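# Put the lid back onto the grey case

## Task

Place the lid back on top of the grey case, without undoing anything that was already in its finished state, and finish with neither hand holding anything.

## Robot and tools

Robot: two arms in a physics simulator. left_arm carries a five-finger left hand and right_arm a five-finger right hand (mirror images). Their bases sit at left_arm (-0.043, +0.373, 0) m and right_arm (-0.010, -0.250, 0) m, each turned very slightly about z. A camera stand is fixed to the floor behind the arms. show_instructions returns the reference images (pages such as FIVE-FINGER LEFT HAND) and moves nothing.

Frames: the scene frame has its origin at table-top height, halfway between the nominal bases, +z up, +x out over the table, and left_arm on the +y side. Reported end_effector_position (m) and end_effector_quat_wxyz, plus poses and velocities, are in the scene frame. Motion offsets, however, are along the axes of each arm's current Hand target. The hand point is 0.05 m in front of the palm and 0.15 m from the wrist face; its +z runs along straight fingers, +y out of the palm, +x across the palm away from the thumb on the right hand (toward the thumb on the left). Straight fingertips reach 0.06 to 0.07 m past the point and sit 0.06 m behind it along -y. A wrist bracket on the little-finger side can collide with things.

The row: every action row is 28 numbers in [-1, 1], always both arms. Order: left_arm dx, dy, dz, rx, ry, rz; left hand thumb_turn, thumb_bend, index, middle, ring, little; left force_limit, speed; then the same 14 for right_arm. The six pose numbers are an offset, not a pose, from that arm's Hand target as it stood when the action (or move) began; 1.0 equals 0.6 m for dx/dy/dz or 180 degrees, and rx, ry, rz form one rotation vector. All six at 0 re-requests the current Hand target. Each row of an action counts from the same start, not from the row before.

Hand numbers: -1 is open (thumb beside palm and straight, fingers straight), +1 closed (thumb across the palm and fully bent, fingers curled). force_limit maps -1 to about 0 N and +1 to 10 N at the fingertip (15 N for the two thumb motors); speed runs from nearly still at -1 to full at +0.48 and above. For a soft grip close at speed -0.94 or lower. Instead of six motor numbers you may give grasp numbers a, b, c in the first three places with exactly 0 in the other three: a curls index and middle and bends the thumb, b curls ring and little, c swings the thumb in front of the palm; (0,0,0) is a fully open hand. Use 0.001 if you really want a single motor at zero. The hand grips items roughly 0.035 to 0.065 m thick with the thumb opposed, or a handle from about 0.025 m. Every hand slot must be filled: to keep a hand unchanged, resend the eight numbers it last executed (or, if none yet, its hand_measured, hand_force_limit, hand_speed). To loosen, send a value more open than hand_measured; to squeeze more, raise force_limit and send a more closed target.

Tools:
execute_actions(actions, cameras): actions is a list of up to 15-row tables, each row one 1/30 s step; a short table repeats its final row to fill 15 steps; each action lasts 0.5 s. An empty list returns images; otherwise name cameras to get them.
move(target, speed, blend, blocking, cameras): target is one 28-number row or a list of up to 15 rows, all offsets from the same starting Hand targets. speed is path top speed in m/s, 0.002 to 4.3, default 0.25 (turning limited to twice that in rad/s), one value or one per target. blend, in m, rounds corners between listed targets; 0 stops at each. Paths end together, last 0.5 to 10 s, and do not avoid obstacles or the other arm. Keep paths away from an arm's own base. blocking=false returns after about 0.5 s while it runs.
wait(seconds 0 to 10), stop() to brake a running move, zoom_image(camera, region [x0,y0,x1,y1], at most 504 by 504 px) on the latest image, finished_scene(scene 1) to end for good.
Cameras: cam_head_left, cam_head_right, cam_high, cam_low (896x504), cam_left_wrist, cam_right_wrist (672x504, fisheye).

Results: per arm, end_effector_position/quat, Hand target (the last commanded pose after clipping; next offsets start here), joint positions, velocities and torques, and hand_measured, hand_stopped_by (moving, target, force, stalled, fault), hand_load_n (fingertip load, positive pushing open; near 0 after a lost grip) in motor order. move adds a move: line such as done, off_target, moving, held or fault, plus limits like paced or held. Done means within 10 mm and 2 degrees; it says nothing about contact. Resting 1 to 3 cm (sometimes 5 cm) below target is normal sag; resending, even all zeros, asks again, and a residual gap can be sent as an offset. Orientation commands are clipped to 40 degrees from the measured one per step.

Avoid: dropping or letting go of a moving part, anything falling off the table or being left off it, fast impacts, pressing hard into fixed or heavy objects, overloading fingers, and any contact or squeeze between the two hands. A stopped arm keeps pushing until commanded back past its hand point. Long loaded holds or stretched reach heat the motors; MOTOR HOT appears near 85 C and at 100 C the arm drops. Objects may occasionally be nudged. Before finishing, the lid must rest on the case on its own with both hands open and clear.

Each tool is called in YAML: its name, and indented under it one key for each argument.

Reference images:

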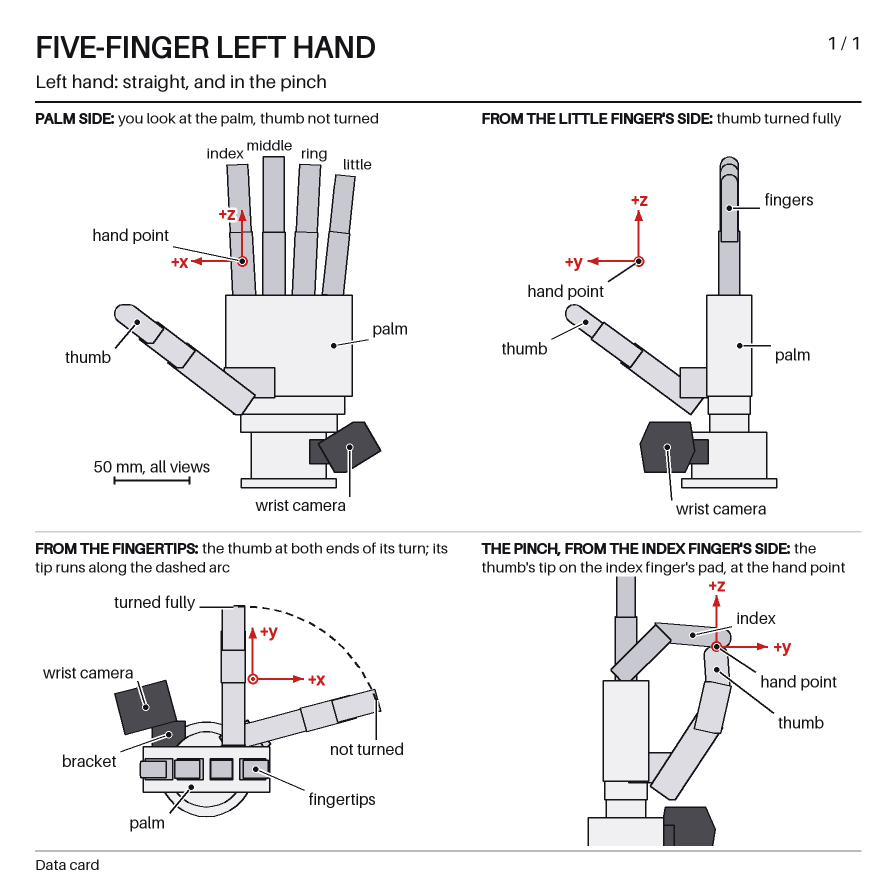

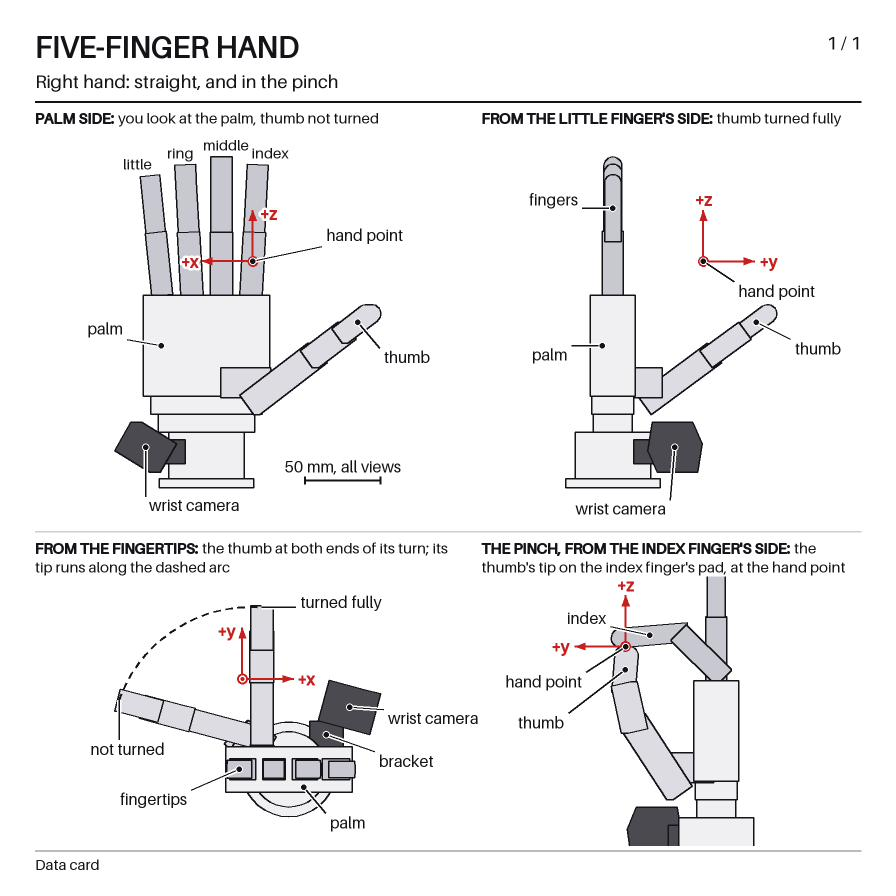

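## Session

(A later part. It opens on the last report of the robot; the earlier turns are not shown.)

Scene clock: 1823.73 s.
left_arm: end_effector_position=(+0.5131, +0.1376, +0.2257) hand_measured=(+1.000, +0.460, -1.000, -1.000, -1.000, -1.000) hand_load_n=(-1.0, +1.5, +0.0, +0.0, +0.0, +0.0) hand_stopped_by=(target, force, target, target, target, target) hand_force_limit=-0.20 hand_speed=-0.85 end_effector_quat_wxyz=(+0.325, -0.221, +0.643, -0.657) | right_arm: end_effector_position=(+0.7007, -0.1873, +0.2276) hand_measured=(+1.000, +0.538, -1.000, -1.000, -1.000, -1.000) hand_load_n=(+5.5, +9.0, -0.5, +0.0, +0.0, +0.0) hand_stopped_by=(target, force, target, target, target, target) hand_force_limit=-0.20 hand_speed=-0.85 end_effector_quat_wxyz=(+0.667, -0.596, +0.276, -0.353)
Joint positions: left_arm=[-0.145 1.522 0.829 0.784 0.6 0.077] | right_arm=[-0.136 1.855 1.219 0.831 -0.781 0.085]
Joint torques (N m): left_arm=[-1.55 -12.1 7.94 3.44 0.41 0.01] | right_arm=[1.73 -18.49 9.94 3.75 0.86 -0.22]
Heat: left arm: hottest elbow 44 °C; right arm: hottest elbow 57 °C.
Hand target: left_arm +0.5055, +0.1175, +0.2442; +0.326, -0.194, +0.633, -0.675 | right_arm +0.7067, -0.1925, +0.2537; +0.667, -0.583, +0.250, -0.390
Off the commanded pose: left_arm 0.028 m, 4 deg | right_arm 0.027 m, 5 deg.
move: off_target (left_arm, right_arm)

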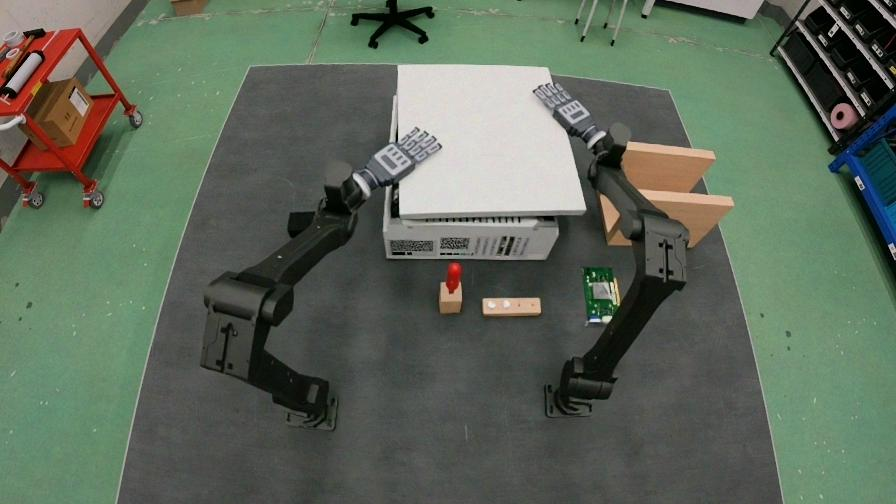

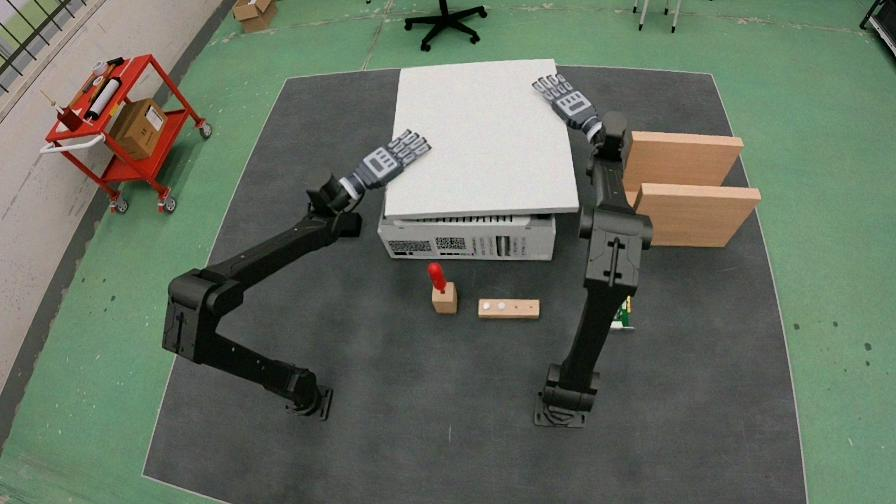

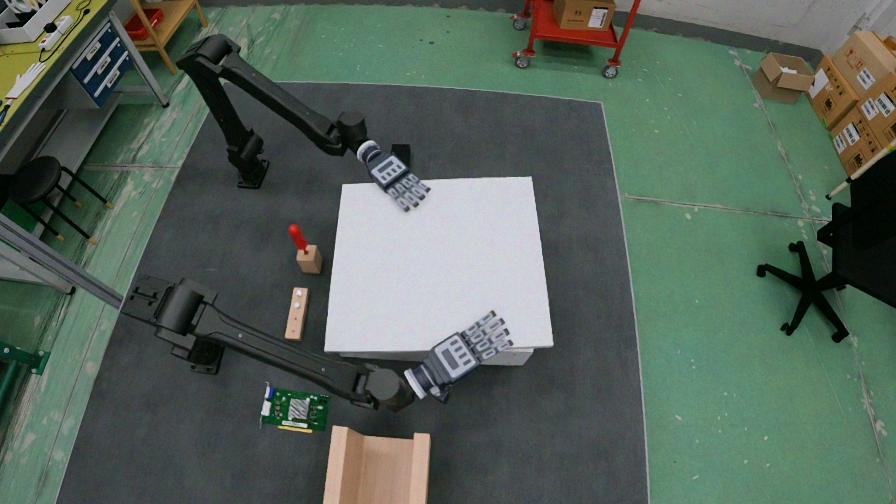

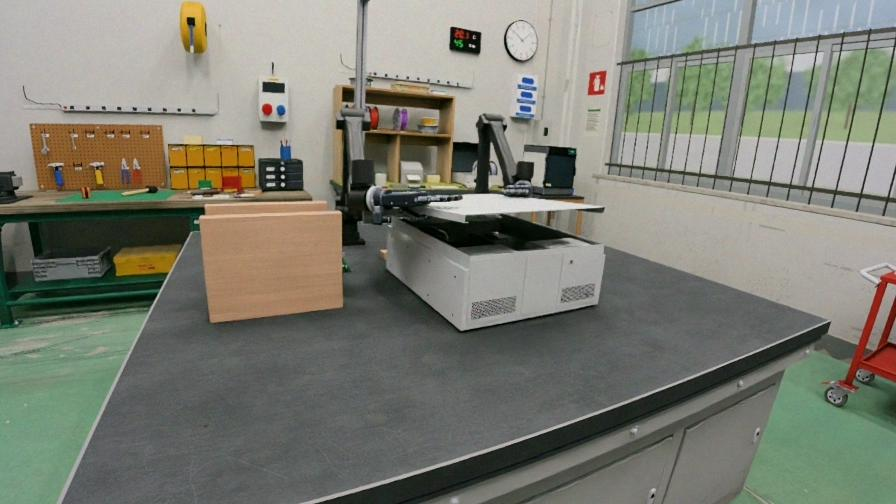

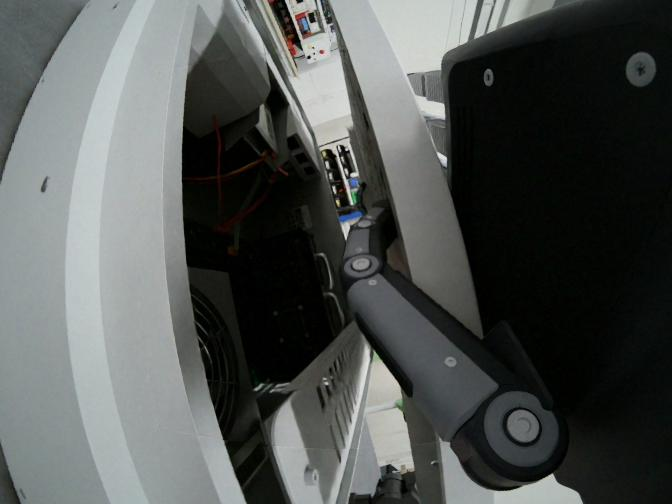

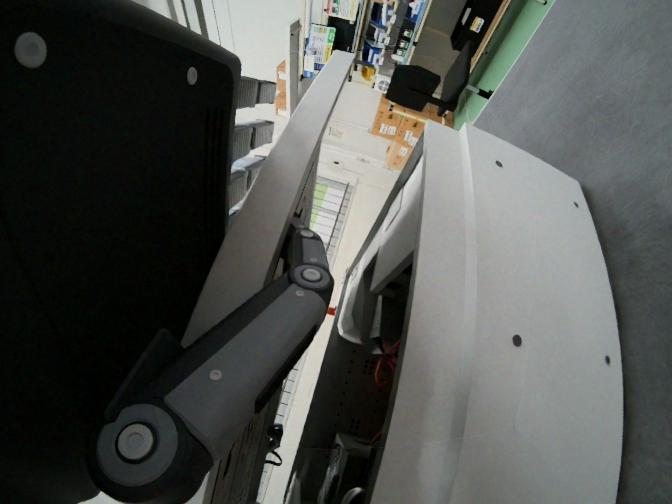

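move:
  target: [0.0108,0.0322,-0.0018,0.0017,0.0109,-0.0014,1,1,-1,-1,-1,-1,-0.2,-0.85,-0.0098,0.0838,-0.0447,-0.0013,0.0108,-0.0022,1,1,-1,-1,-1,-1,-0.2,-0.85]
  speed: 0.04
  cameras: ["all"]

zoom_image:
  camera: "cam_low"
  region: [340, 130, 640, 340]

zoom_image:
  camera: "cam_head_left"
  region: [360, 40, 620, 270]

zoom_image:
  camera: "cam_head_right"
  region: [350, 40, 610, 270]

zoom_image:
  camera: "cam_right_wrist"
  region: [180, 40, 672, 504]

Scene clock: 1876.30 s.
left_arm: end_effector_position=(+0.5129, +0.1331, +0.2118) hand_measured=(+1.000, +0.460, -1.000, -1.000, -1.000, -1.000) hand_load_n=(-1.0, +2.0, +0.0, +0.0, +0.0, +0.0) hand_stopped_by=(target, force, target, target, target, target) hand_force_limit=-0.20 hand_speed=-0.85 end_effector_quat_wxyz=(+0.320, -0.205, +0.644, -0.664) | right_arm: end_effector_position=(+0.6878, -0.1982, +0.1846) hand_measured=(+1.000, +0.536, -1.000, -1.000, -1.000, -1.000) hand_load_n=(+8.0, +16.0, +0.0, +0.0, +0.0, +0.0) hand_stopped_by=(target, force, target, target, target, target) hand_force_limit=-0.20 hand_speed=-0.85 end_effector_quat_wxyz=(+0.666, -0.585, +0.292, -0.359)
Joint positions: left_arm=[-0.145 1.566 0.822 0.852 0.631 0.077] | right_arm=[-0.153 1.901 1.136 0.966 -0.76 0.11]
Joint torques (N m): left_arm=[-1.32 -11.75 7.45 3.23 0.68 -0.06] | right_arm=[1.96 -17.44 8.24 3.95 0.84 -0.6]
Heat: left arm: hottest elbow 46 °C; right arm: hottest elbow 53 °C.
Hand target: left_arm +0.5040, +0.1141, +0.2241; +0.314, -0.183, +0.637, -0.680 | right_arm +0.6937, -0.2026, +0.1989; +0.660, -0.579, +0.260, -0.402
Off the commanded pose: left_arm 0.024 m, 3 deg | right_arm 0.016 m, 6 deg.
move: off_target (left_arm, right_arm)

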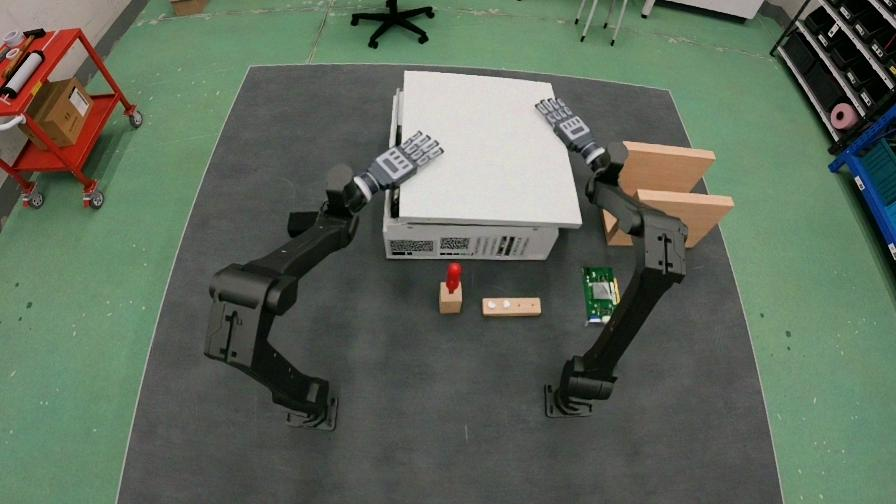

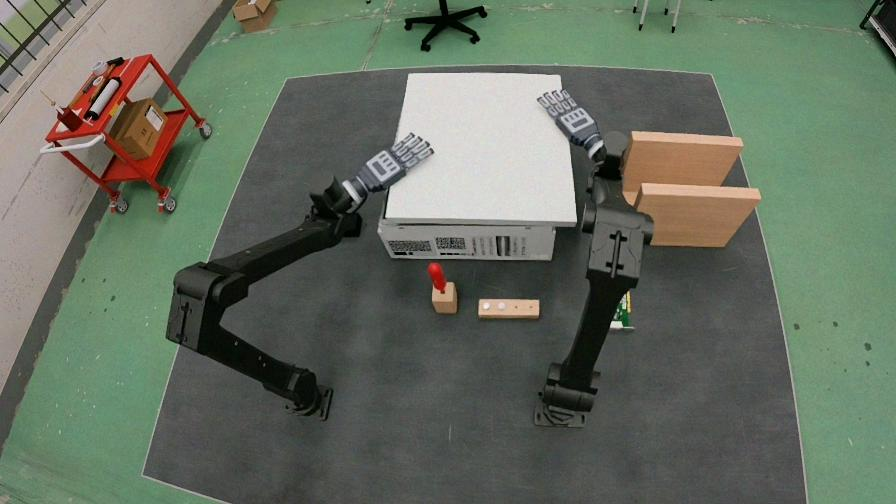

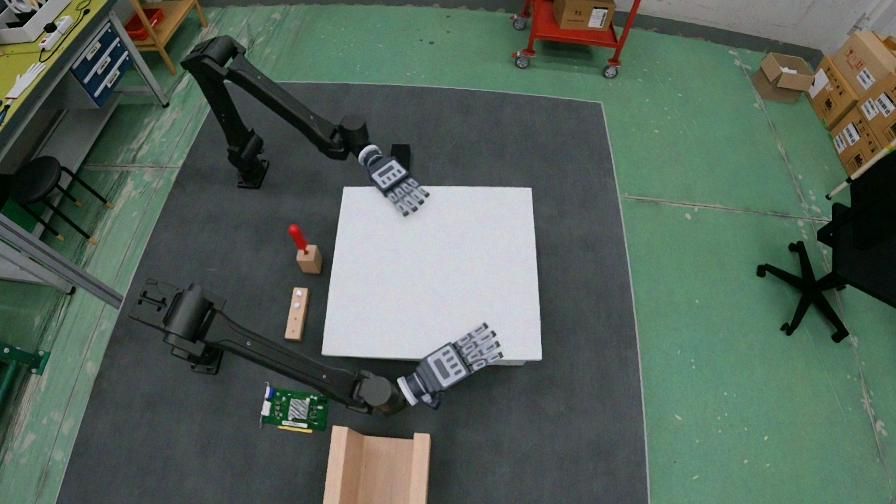

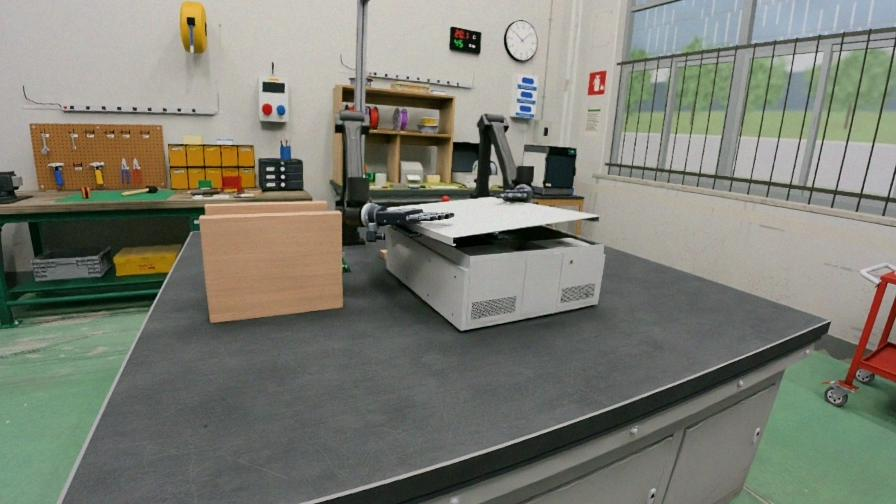

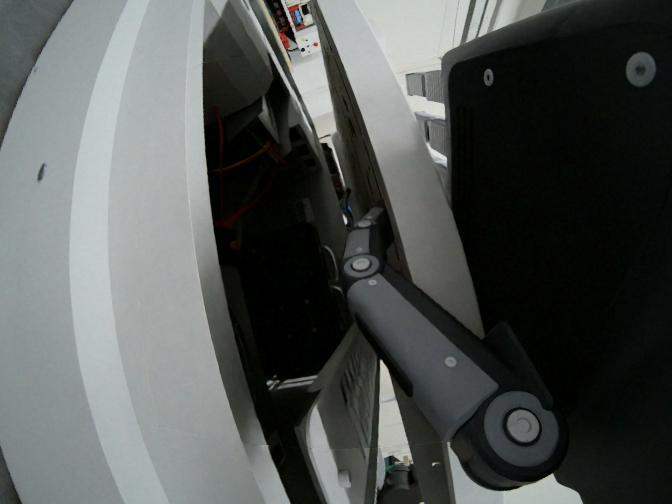

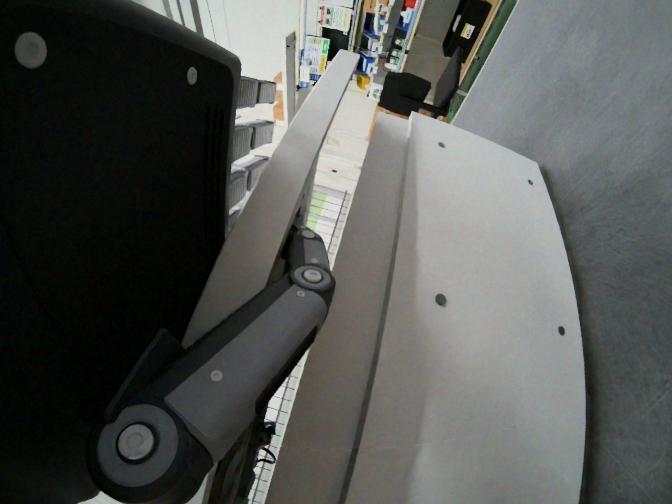

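Scaled by 1.680.

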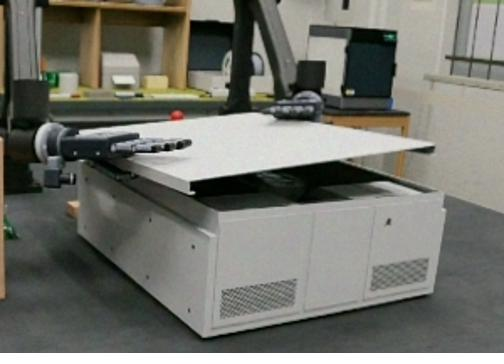

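Scaled by 1.938.

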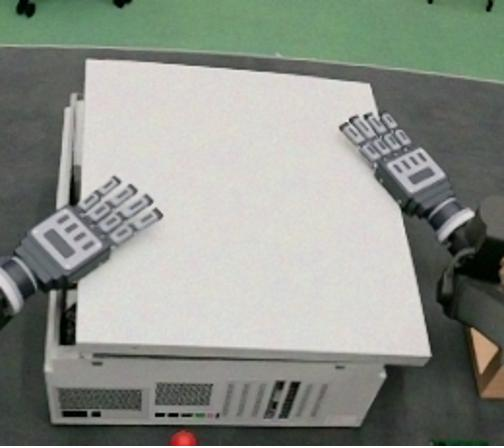

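Scaled by 1.938.

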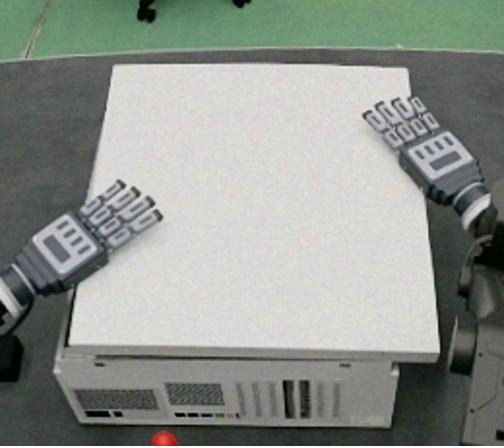

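Scaled by 1.024 from the camera's 672x504 image, which has a finer 960x720 frame.

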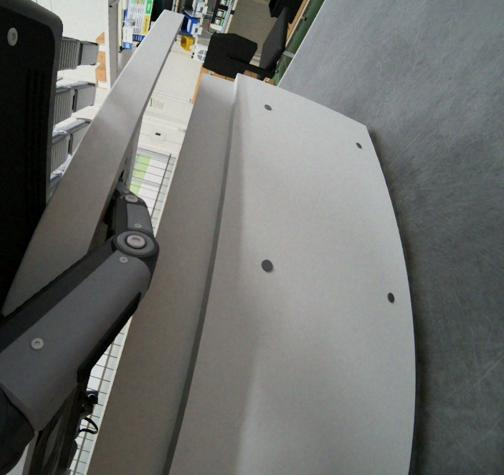

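move:
  target: [0,0,0,0,0,0,1,1,-1,-1,-1,-1,-0.2,-0.85,0,0,0,0,0,0,1,0.46,-1,-1,-1,-1,-0.2,-0.85]
  speed: 0.04
  cameras: ["cam_low", "cam_right_wrist", "cam_left_wrist"]

zoom_image:
  camera: "cam_low"
  region: [370, 170, 530, 290]

zoom_image:
  camera: "cam_right_wrist"
  region: [180, 150, 450, 420]

Scene clock: 1923.40 s.
left_arm: end_effector_position=(+0.5129, +0.1328, +0.2092) hand_measured=(+1.000, +0.460, -1.000, -1.000, -1.000, -1.000) hand_load_n=(-1.0, +2.5, +0.0, +0.0, +0.0, +0.0) hand_stopped_by=(target, force, target, target, target, target) hand_force_limit=-0.20 hand_speed=-0.85 end_effector_quat_wxyz=(+0.317, -0.206, +0.645, -0.664) | right_arm: end_effector_position=(+0.6874, -0.1994, +0.1785) hand_measured=(+1.000, +0.458, -1.000, -1.000, -1.000, -1.000) hand_load_n=(+5.0, +5.5, +0.0, +0.0, +0.0, +0.0) hand_stopped_by=(target, target, target, target, target, target) hand_force_limit=-0.20 hand_speed=-0.85 end_effector_quat_wxyz=(+0.664, -0.587, +0.287, -0.364)
Joint positions: left_arm=[-0.145 1.57 0.822 0.852 0.632 0.075] | right_arm=[-0.154 1.911 1.13 0.984 -0.762 0.094]
Joint torques (N m): left_arm=[-1.44 -12.34 7.34 3.33 0.63 -0.03] | right_arm=[1.32 -17.67 8.62 3.19 0.88 -0.36]
Heat: left arm: hottest elbow 43 °C; right arm: hottest elbow 50 °C.
Hand target: left_arm +0.5040, +0.1141, +0.2241; +0.314, -0.182, +0.637, -0.680 | right_arm +0.6937, -0.2028, +0.1989; +0.660, -0.579, +0.260, -0.402
Off the commanded pose: left_arm 0.025 m, 3 deg | right_arm 0.022 m, 5 deg.
move: off_target (left_arm, right_arm)
Images, in order (width x height): cam_low 896x504, cam_left_wrist 672x504, cam_right_wrist 672x504.

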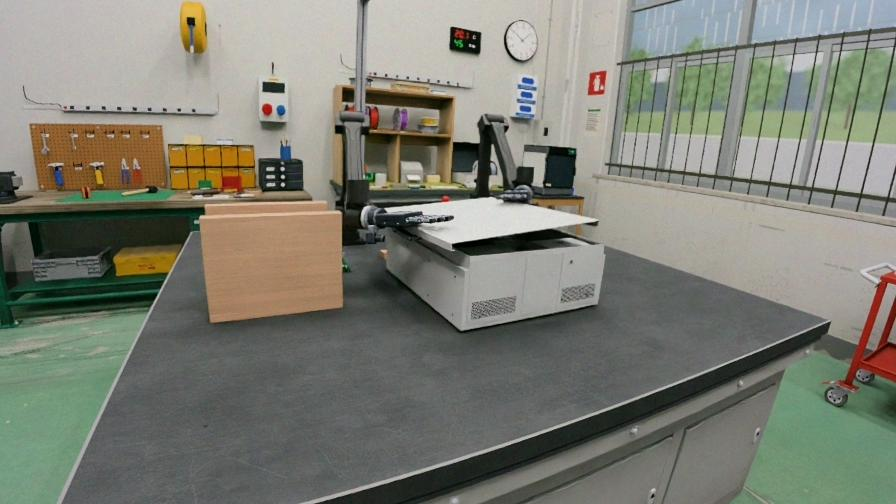

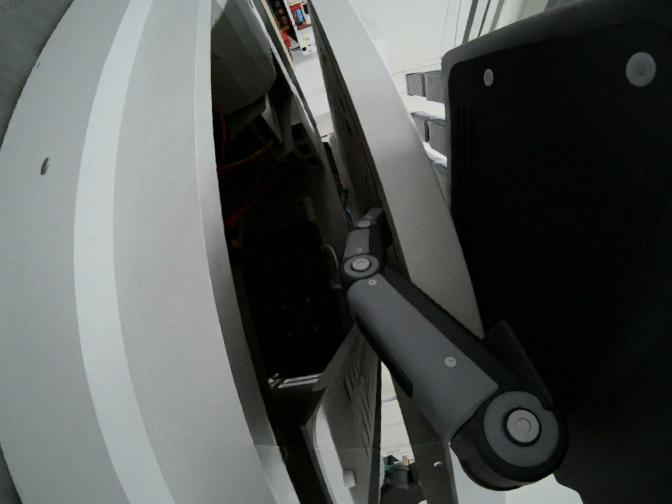

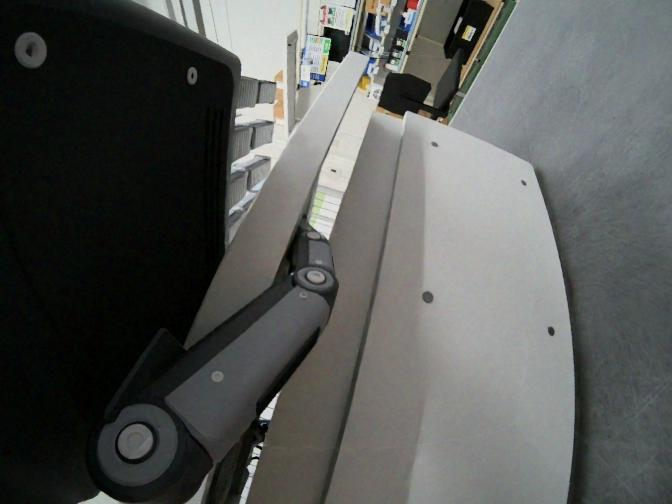

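Scaled by 3.150.

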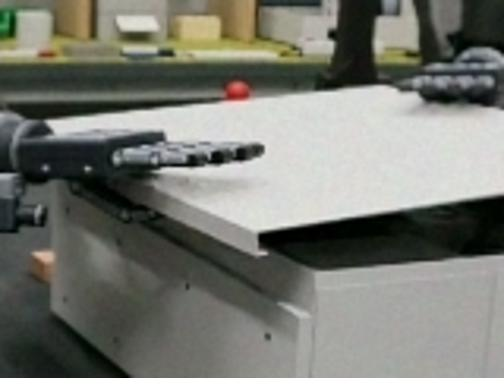

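Scaled by 1.867 from the camera's 672x504 image, which has a finer 960x720 frame.

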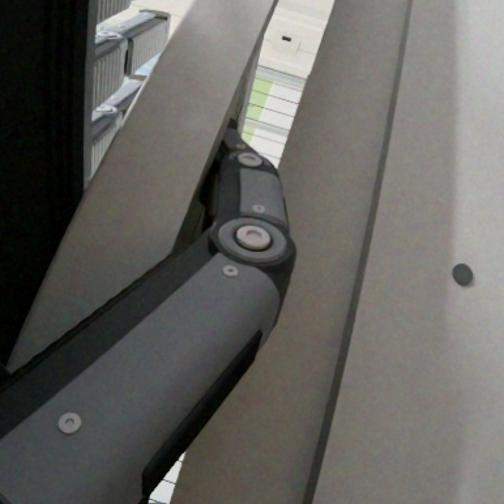

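move:
  target: [0,0,0,0,0,0,1,1,-1,-1,-1,-1,-0.2,-0.85,-0.0051,0.0405,-0.0081,-0.028,0,0,1,0.46,-1,-1,-1,-1,-0.2,-0.85]
  speed: 0.04
  cameras: ["cam_low", "cam_right_wrist", "cam_head_left"]

zoom_image:
  camera: "cam_low"
  region: [370, 170, 530, 290]

zoom_image:
  camera: "cam_right_wrist"
  region: [180, 150, 450, 420]

Scene clock: 1949.97 s.
left_arm: end_effector_position=(+0.5131, +0.1327, +0.2070) hand_measured=(+1.000, +0.460, -1.000, -1.000, -1.000, -1.000) hand_load_n=(-0.5, +4.0, +0.0, +0.0, +0.0, +0.0) hand_stopped_by=(target, force, target, target, target, target) hand_force_limit=-0.20 hand_speed=-0.85 end_effector_quat_wxyz=(+0.316, -0.207, +0.646, -0.663) | right_arm: end_effector_position=(+0.6857, -0.2026, +0.1531) hand_measured=(+1.000, +0.458, -1.000, -1.000, -1.000, -1.000) hand_load_n=(+6.5, +3.0, +0.0, +0.0, +0.0, +0.0) hand_stopped_by=(target, target, target, target, target, target) hand_force_limit=-0.20 hand_speed=-0.85 end_effector_quat_wxyz=(+0.639, -0.612, +0.299, -0.357)
Joint positions: left_arm=[-0.145 1.574 0.822 0.852 0.633 0.075] | right_arm=[-0.154 1.912 1.123 0.888 -0.761 0.015]
Joint velocities: left_arm=[within noise] | right_arm=[0.015 0.005 -0.022 -0.046 -0.022 0.125]
Joint torques (N m): left_arm=[-1.44 -12.86 7.36 3.3 0.62 -0.02] | right_arm=[2.55 -18.73 8.96 2.41 0.95 -0.36]
Heat: left arm: hottest elbow 43 °C; right arm: hottest elbow 49 °C.
Hand target: left_arm +0.5040, +0.1141, +0.2241; +0.314, -0.182, +0.637, -0.680 | right_arm +0.6937, -0.2026, +0.1738; +0.634, -0.607, +0.278, -0.390
Off the commanded pose: left_arm 0.027 m, 4 deg | right_arm 0.022 m, 5 deg.
move: off_target (left_arm, right_arm)
Images, in order (width x height): cam_head_left 896x504, cam_low 896x504, cam_right_wrist 672x504.

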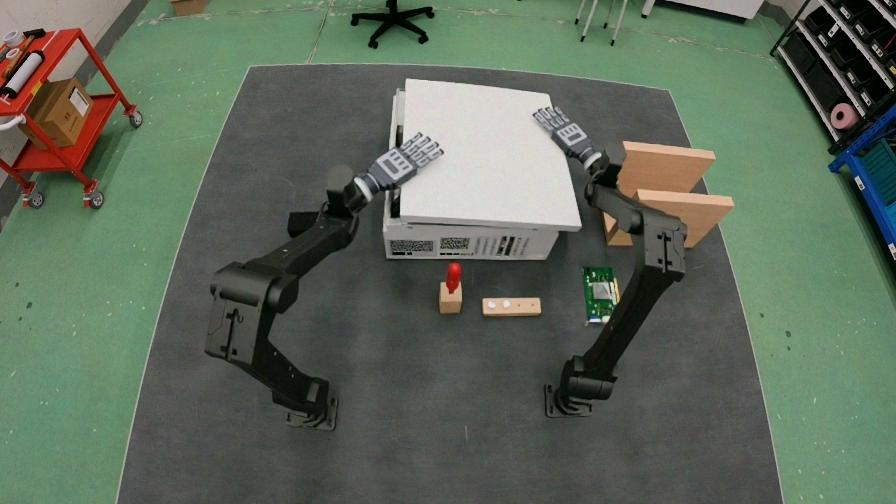

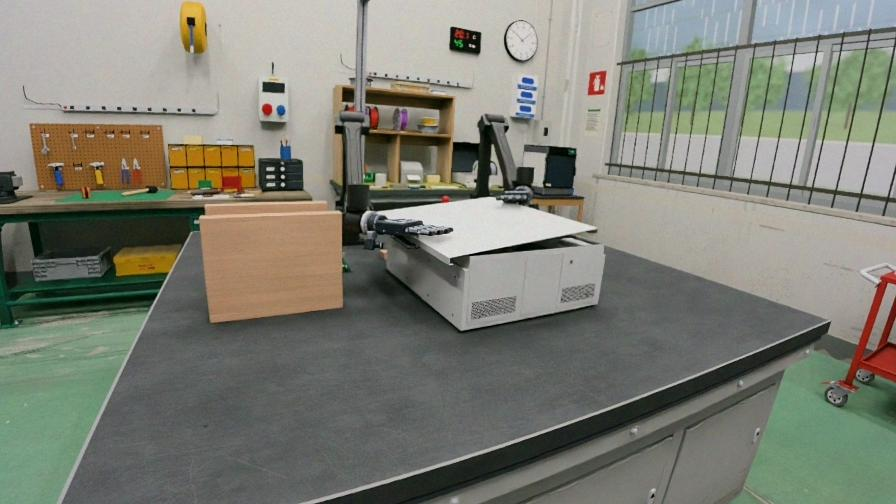

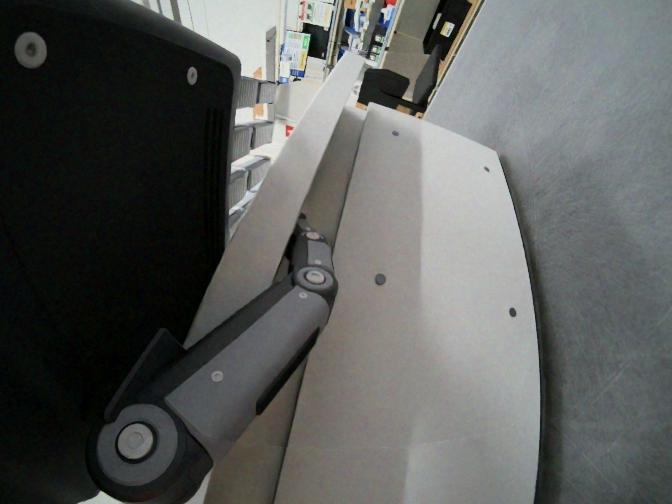

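Scaled by 3.150.

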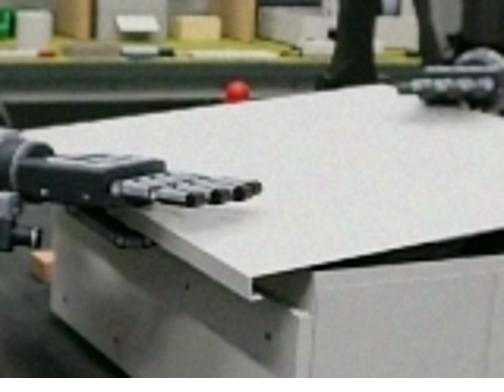

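Scaled by 1.867 from the camera's 672x504 image, which has a finer 960x720 frame.

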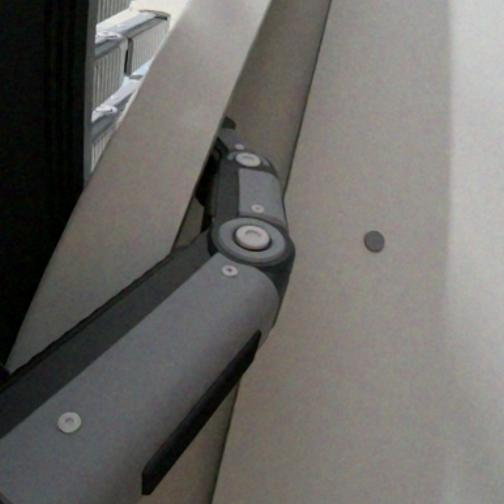

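move:
  target: [0,0,0,0,0,0,1,1,-1,-1,-1,-1,-0.2,-0.85,0,0,0,0,0,0,1,0.2,-1,-1,-1,-1,-0.2,-0.75]
  speed: 0.04
  cameras: ["cam_low", "cam_right_wrist", "cam_head_left", "cam_head_right"]

zoom_image:
  camera: "cam_low"
  region: [370, 170, 530, 290]

zoom_image:
  camera: "cam_head_left"
  region: [360, 60, 620, 270]

Scene clock: 1960.47 s.
left_arm: end_effector_position=(+0.5102, +0.1277, +0.2067) hand_measured=(+1.000, +0.460, -1.000, -1.000, -1.000, -1.000) hand_load_n=(-0.5, +2.0, +0.0, +0.0, +0.0, -0.5) hand_stopped_by=(target, force, target, target, target, target) hand_force_limit=-0.20 hand_speed=-0.85 end_effector_quat_wxyz=(+0.311, -0.203, +0.648, -0.665) | right_arm: end_effector_position=(+0.6898, -0.2078, +0.1504) hand_measured=(+1.000, +0.200, -1.000, -1.000, -1.000, -1.000) hand_load_n=(+0.0, +2.5, -0.5, +0.0, +0.0, +0.0) hand_stopped_by=(target, target, target, target, target, target) hand_force_limit=-0.20 hand_speed=-0.75 end_effector_quat_wxyz=(+0.629, -0.613, +0.301, -0.372)
Joint positions: left_arm=[-0.153 1.575 0.822 0.852 0.64 0.075] | right_arm=[-0.154 1.914 1.123 0.884 -0.736 -0.016]
Joint torques (N m): left_arm=[-0.85 -12.81 7.38 3.29 0.31 -0.04] | right_arm=[2.08 -17.85 9.09 2.76 0.09 -0.1]
Heat: left arm: hottest elbow 42 °C; right arm: hottest elbow 49 °C.
Hand target: left_arm +0.5040, +0.1142, +0.2241; +0.314, -0.183, +0.637, -0.680 | right_arm +0.6937, -0.2026, +0.1739; +0.634, -0.607, +0.277, -0.390
Off the commanded pose: left_arm 0.023 m, 3 deg | right_arm 0.024 m, 3 deg.
move: off_target (left_arm, right_arm)
Images, in order (width x height): cam_head_left 896x504, cam_head_right 896x504, cam_low 896x504, cam_right_wrist 672x504.

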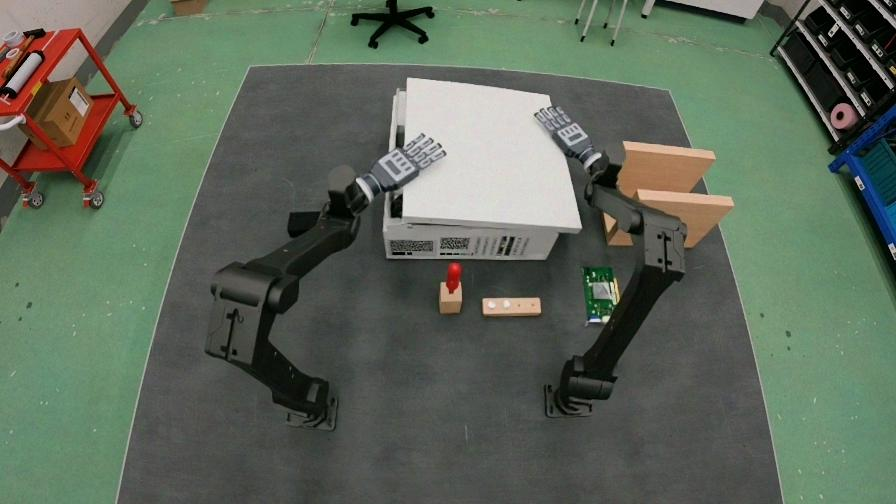

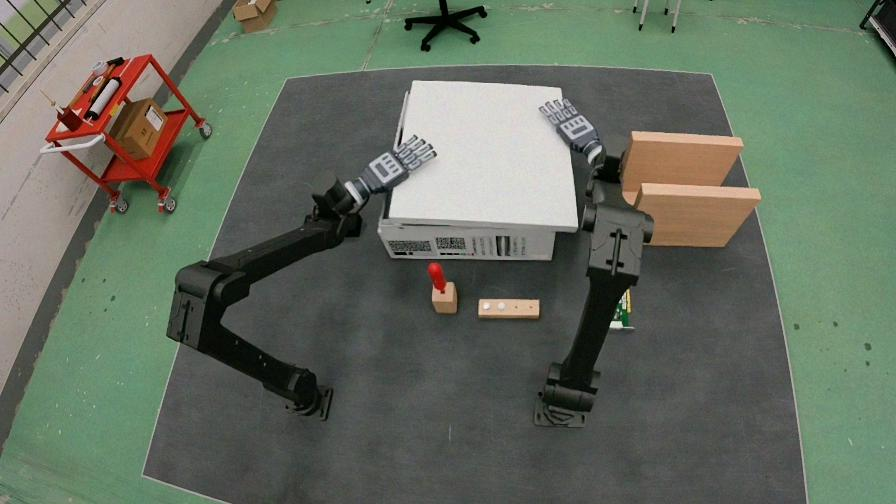

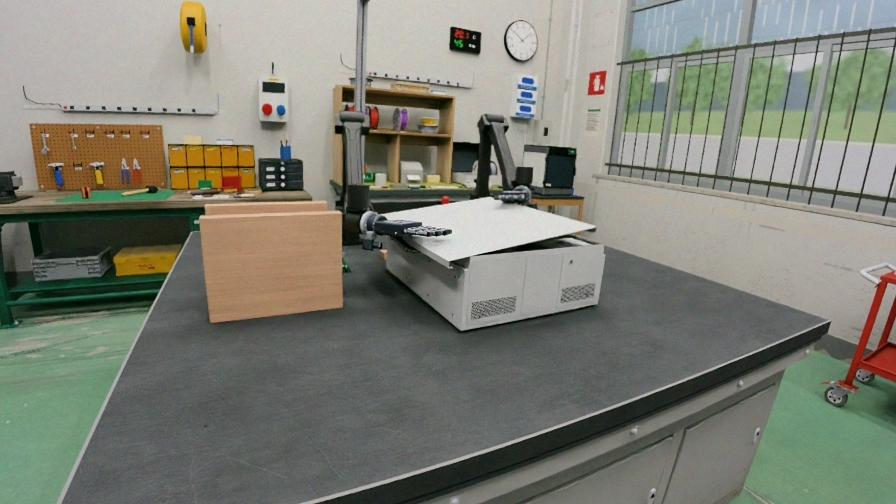

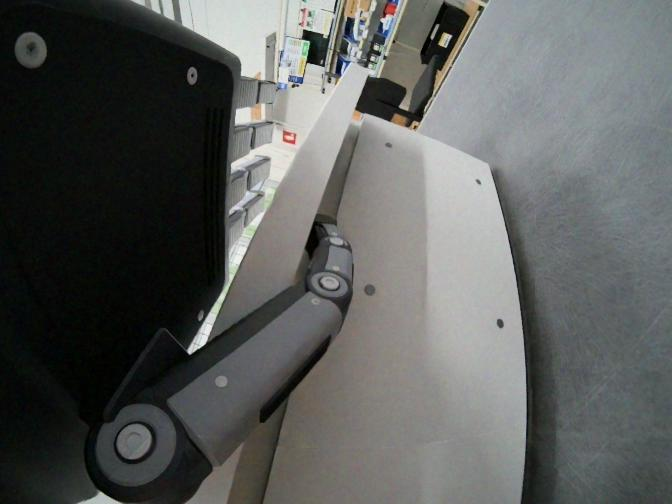

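Scaled by 3.150.

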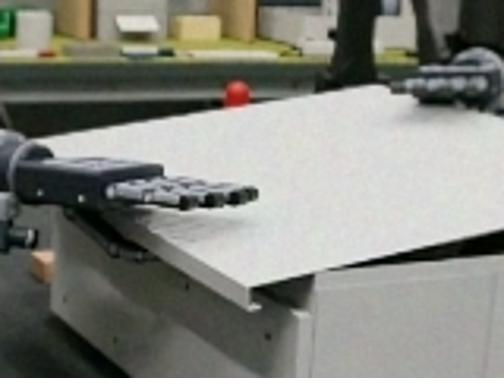

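Scaled by 1.938.

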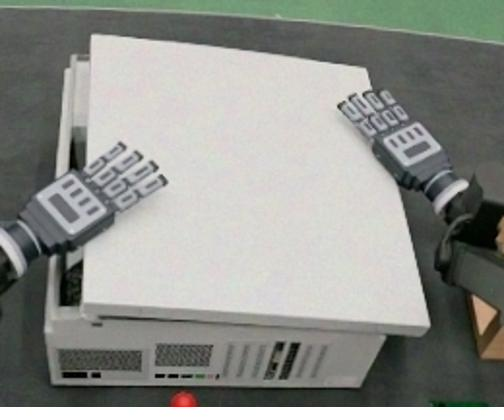

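move:
  target: [0,0,0,0,0,0,1,1,-1,-1,-1,-1,-0.2,-0.85,0,0,0,0,0,0,1,-1,-1,-1,-1,-1,-0.2,-0.5]
  speed: 0.04
  cameras: ["cam_low", "cam_right_wrist", "cam_left_wrist"]

zoom_image:
  camera: "cam_low"
  region: [370, 170, 630, 290]

Scene clock: 1975.17 s.
left_arm: end_effector_position=(+0.5089, +0.1248, +0.2072) hand_measured=(+1.000, +0.460, -1.000, -1.000, -1.000, -1.000) hand_load_n=(+0.0, +1.5, +0.0, +0.0, +0.0, +0.0) hand_stopped_by=(target, force, target, target, target, target) hand_force_limit=-0.20 hand_speed=-0.85 end_effector_quat_wxyz=(+0.310, -0.200, +0.648, -0.667) | right_arm: end_effector_position=(+0.6905, -0.2085, +0.1546) hand_measured=(+1.000, -1.000, -1.000, -1.000, -1.000, -1.000) hand_load_n=(+0.0, +0.0, +0.0, +0.0, +0.0, +0.0) hand_stopped_by=(target, target, target, target, target, target) hand_force_limit=-0.20 hand_speed=-0.50 end_effector_quat_wxyz=(+0.629, -0.611, +0.298, -0.378)
Joint positions: left_arm=[-0.158 1.575 0.822 0.854 0.641 0.075] | right_arm=[-0.154 1.908 1.123 0.887 -0.732 -0.02]
Joint torques (N m): left_arm=[-0.15 -12.81 7.41 3.17 0.25 -0.03] | right_arm=[0.73 -18.02 9.11 2.44 -0.09 -0.05]
Heat: left arm: hottest elbow 42 °C; right arm: hottest elbow 49 °C.
Hand target: left_arm +0.5040, +0.1142, +0.2241; +0.314, -0.183, +0.637, -0.680 | right_arm +0.6937, -0.2026, +0.1740; +0.634, -0.607, +0.278, -0.390
Off the commanded pose: left_arm 0.021 m, 3 deg | right_arm 0.020 m, 3 deg.
move: off_target (left_arm, right_arm)
Images, in order (width x height): cam_low 896x504, cam_left_wrist 672x504, cam_right_wrist 672x504.

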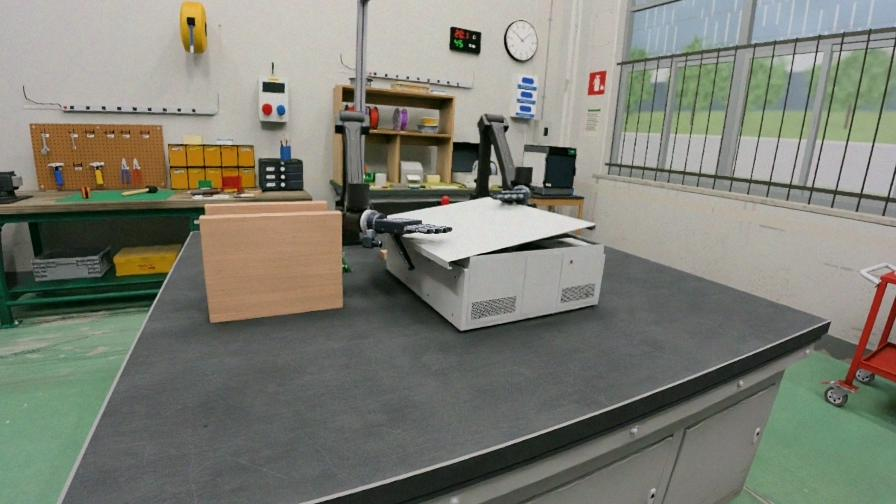

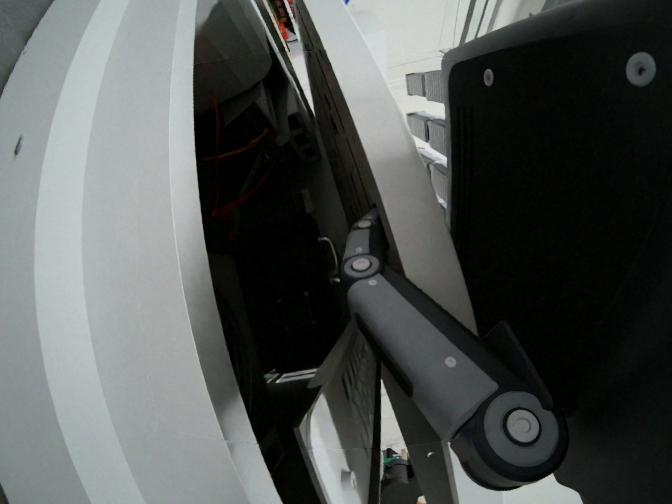

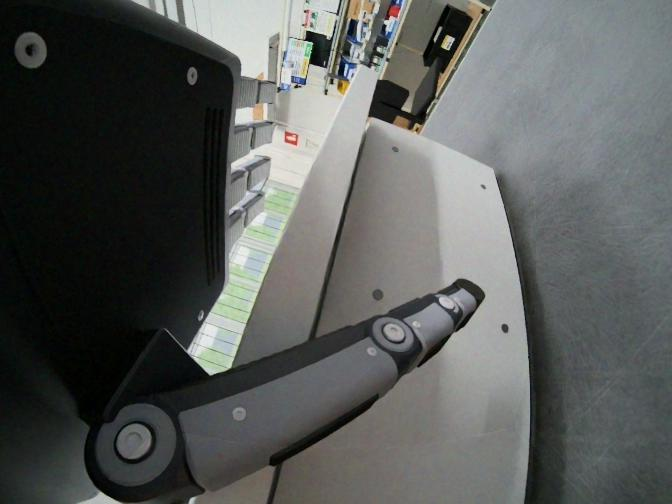

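Scaled by 1.938.

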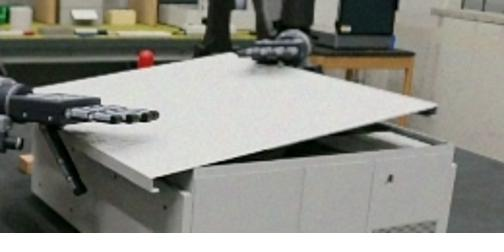

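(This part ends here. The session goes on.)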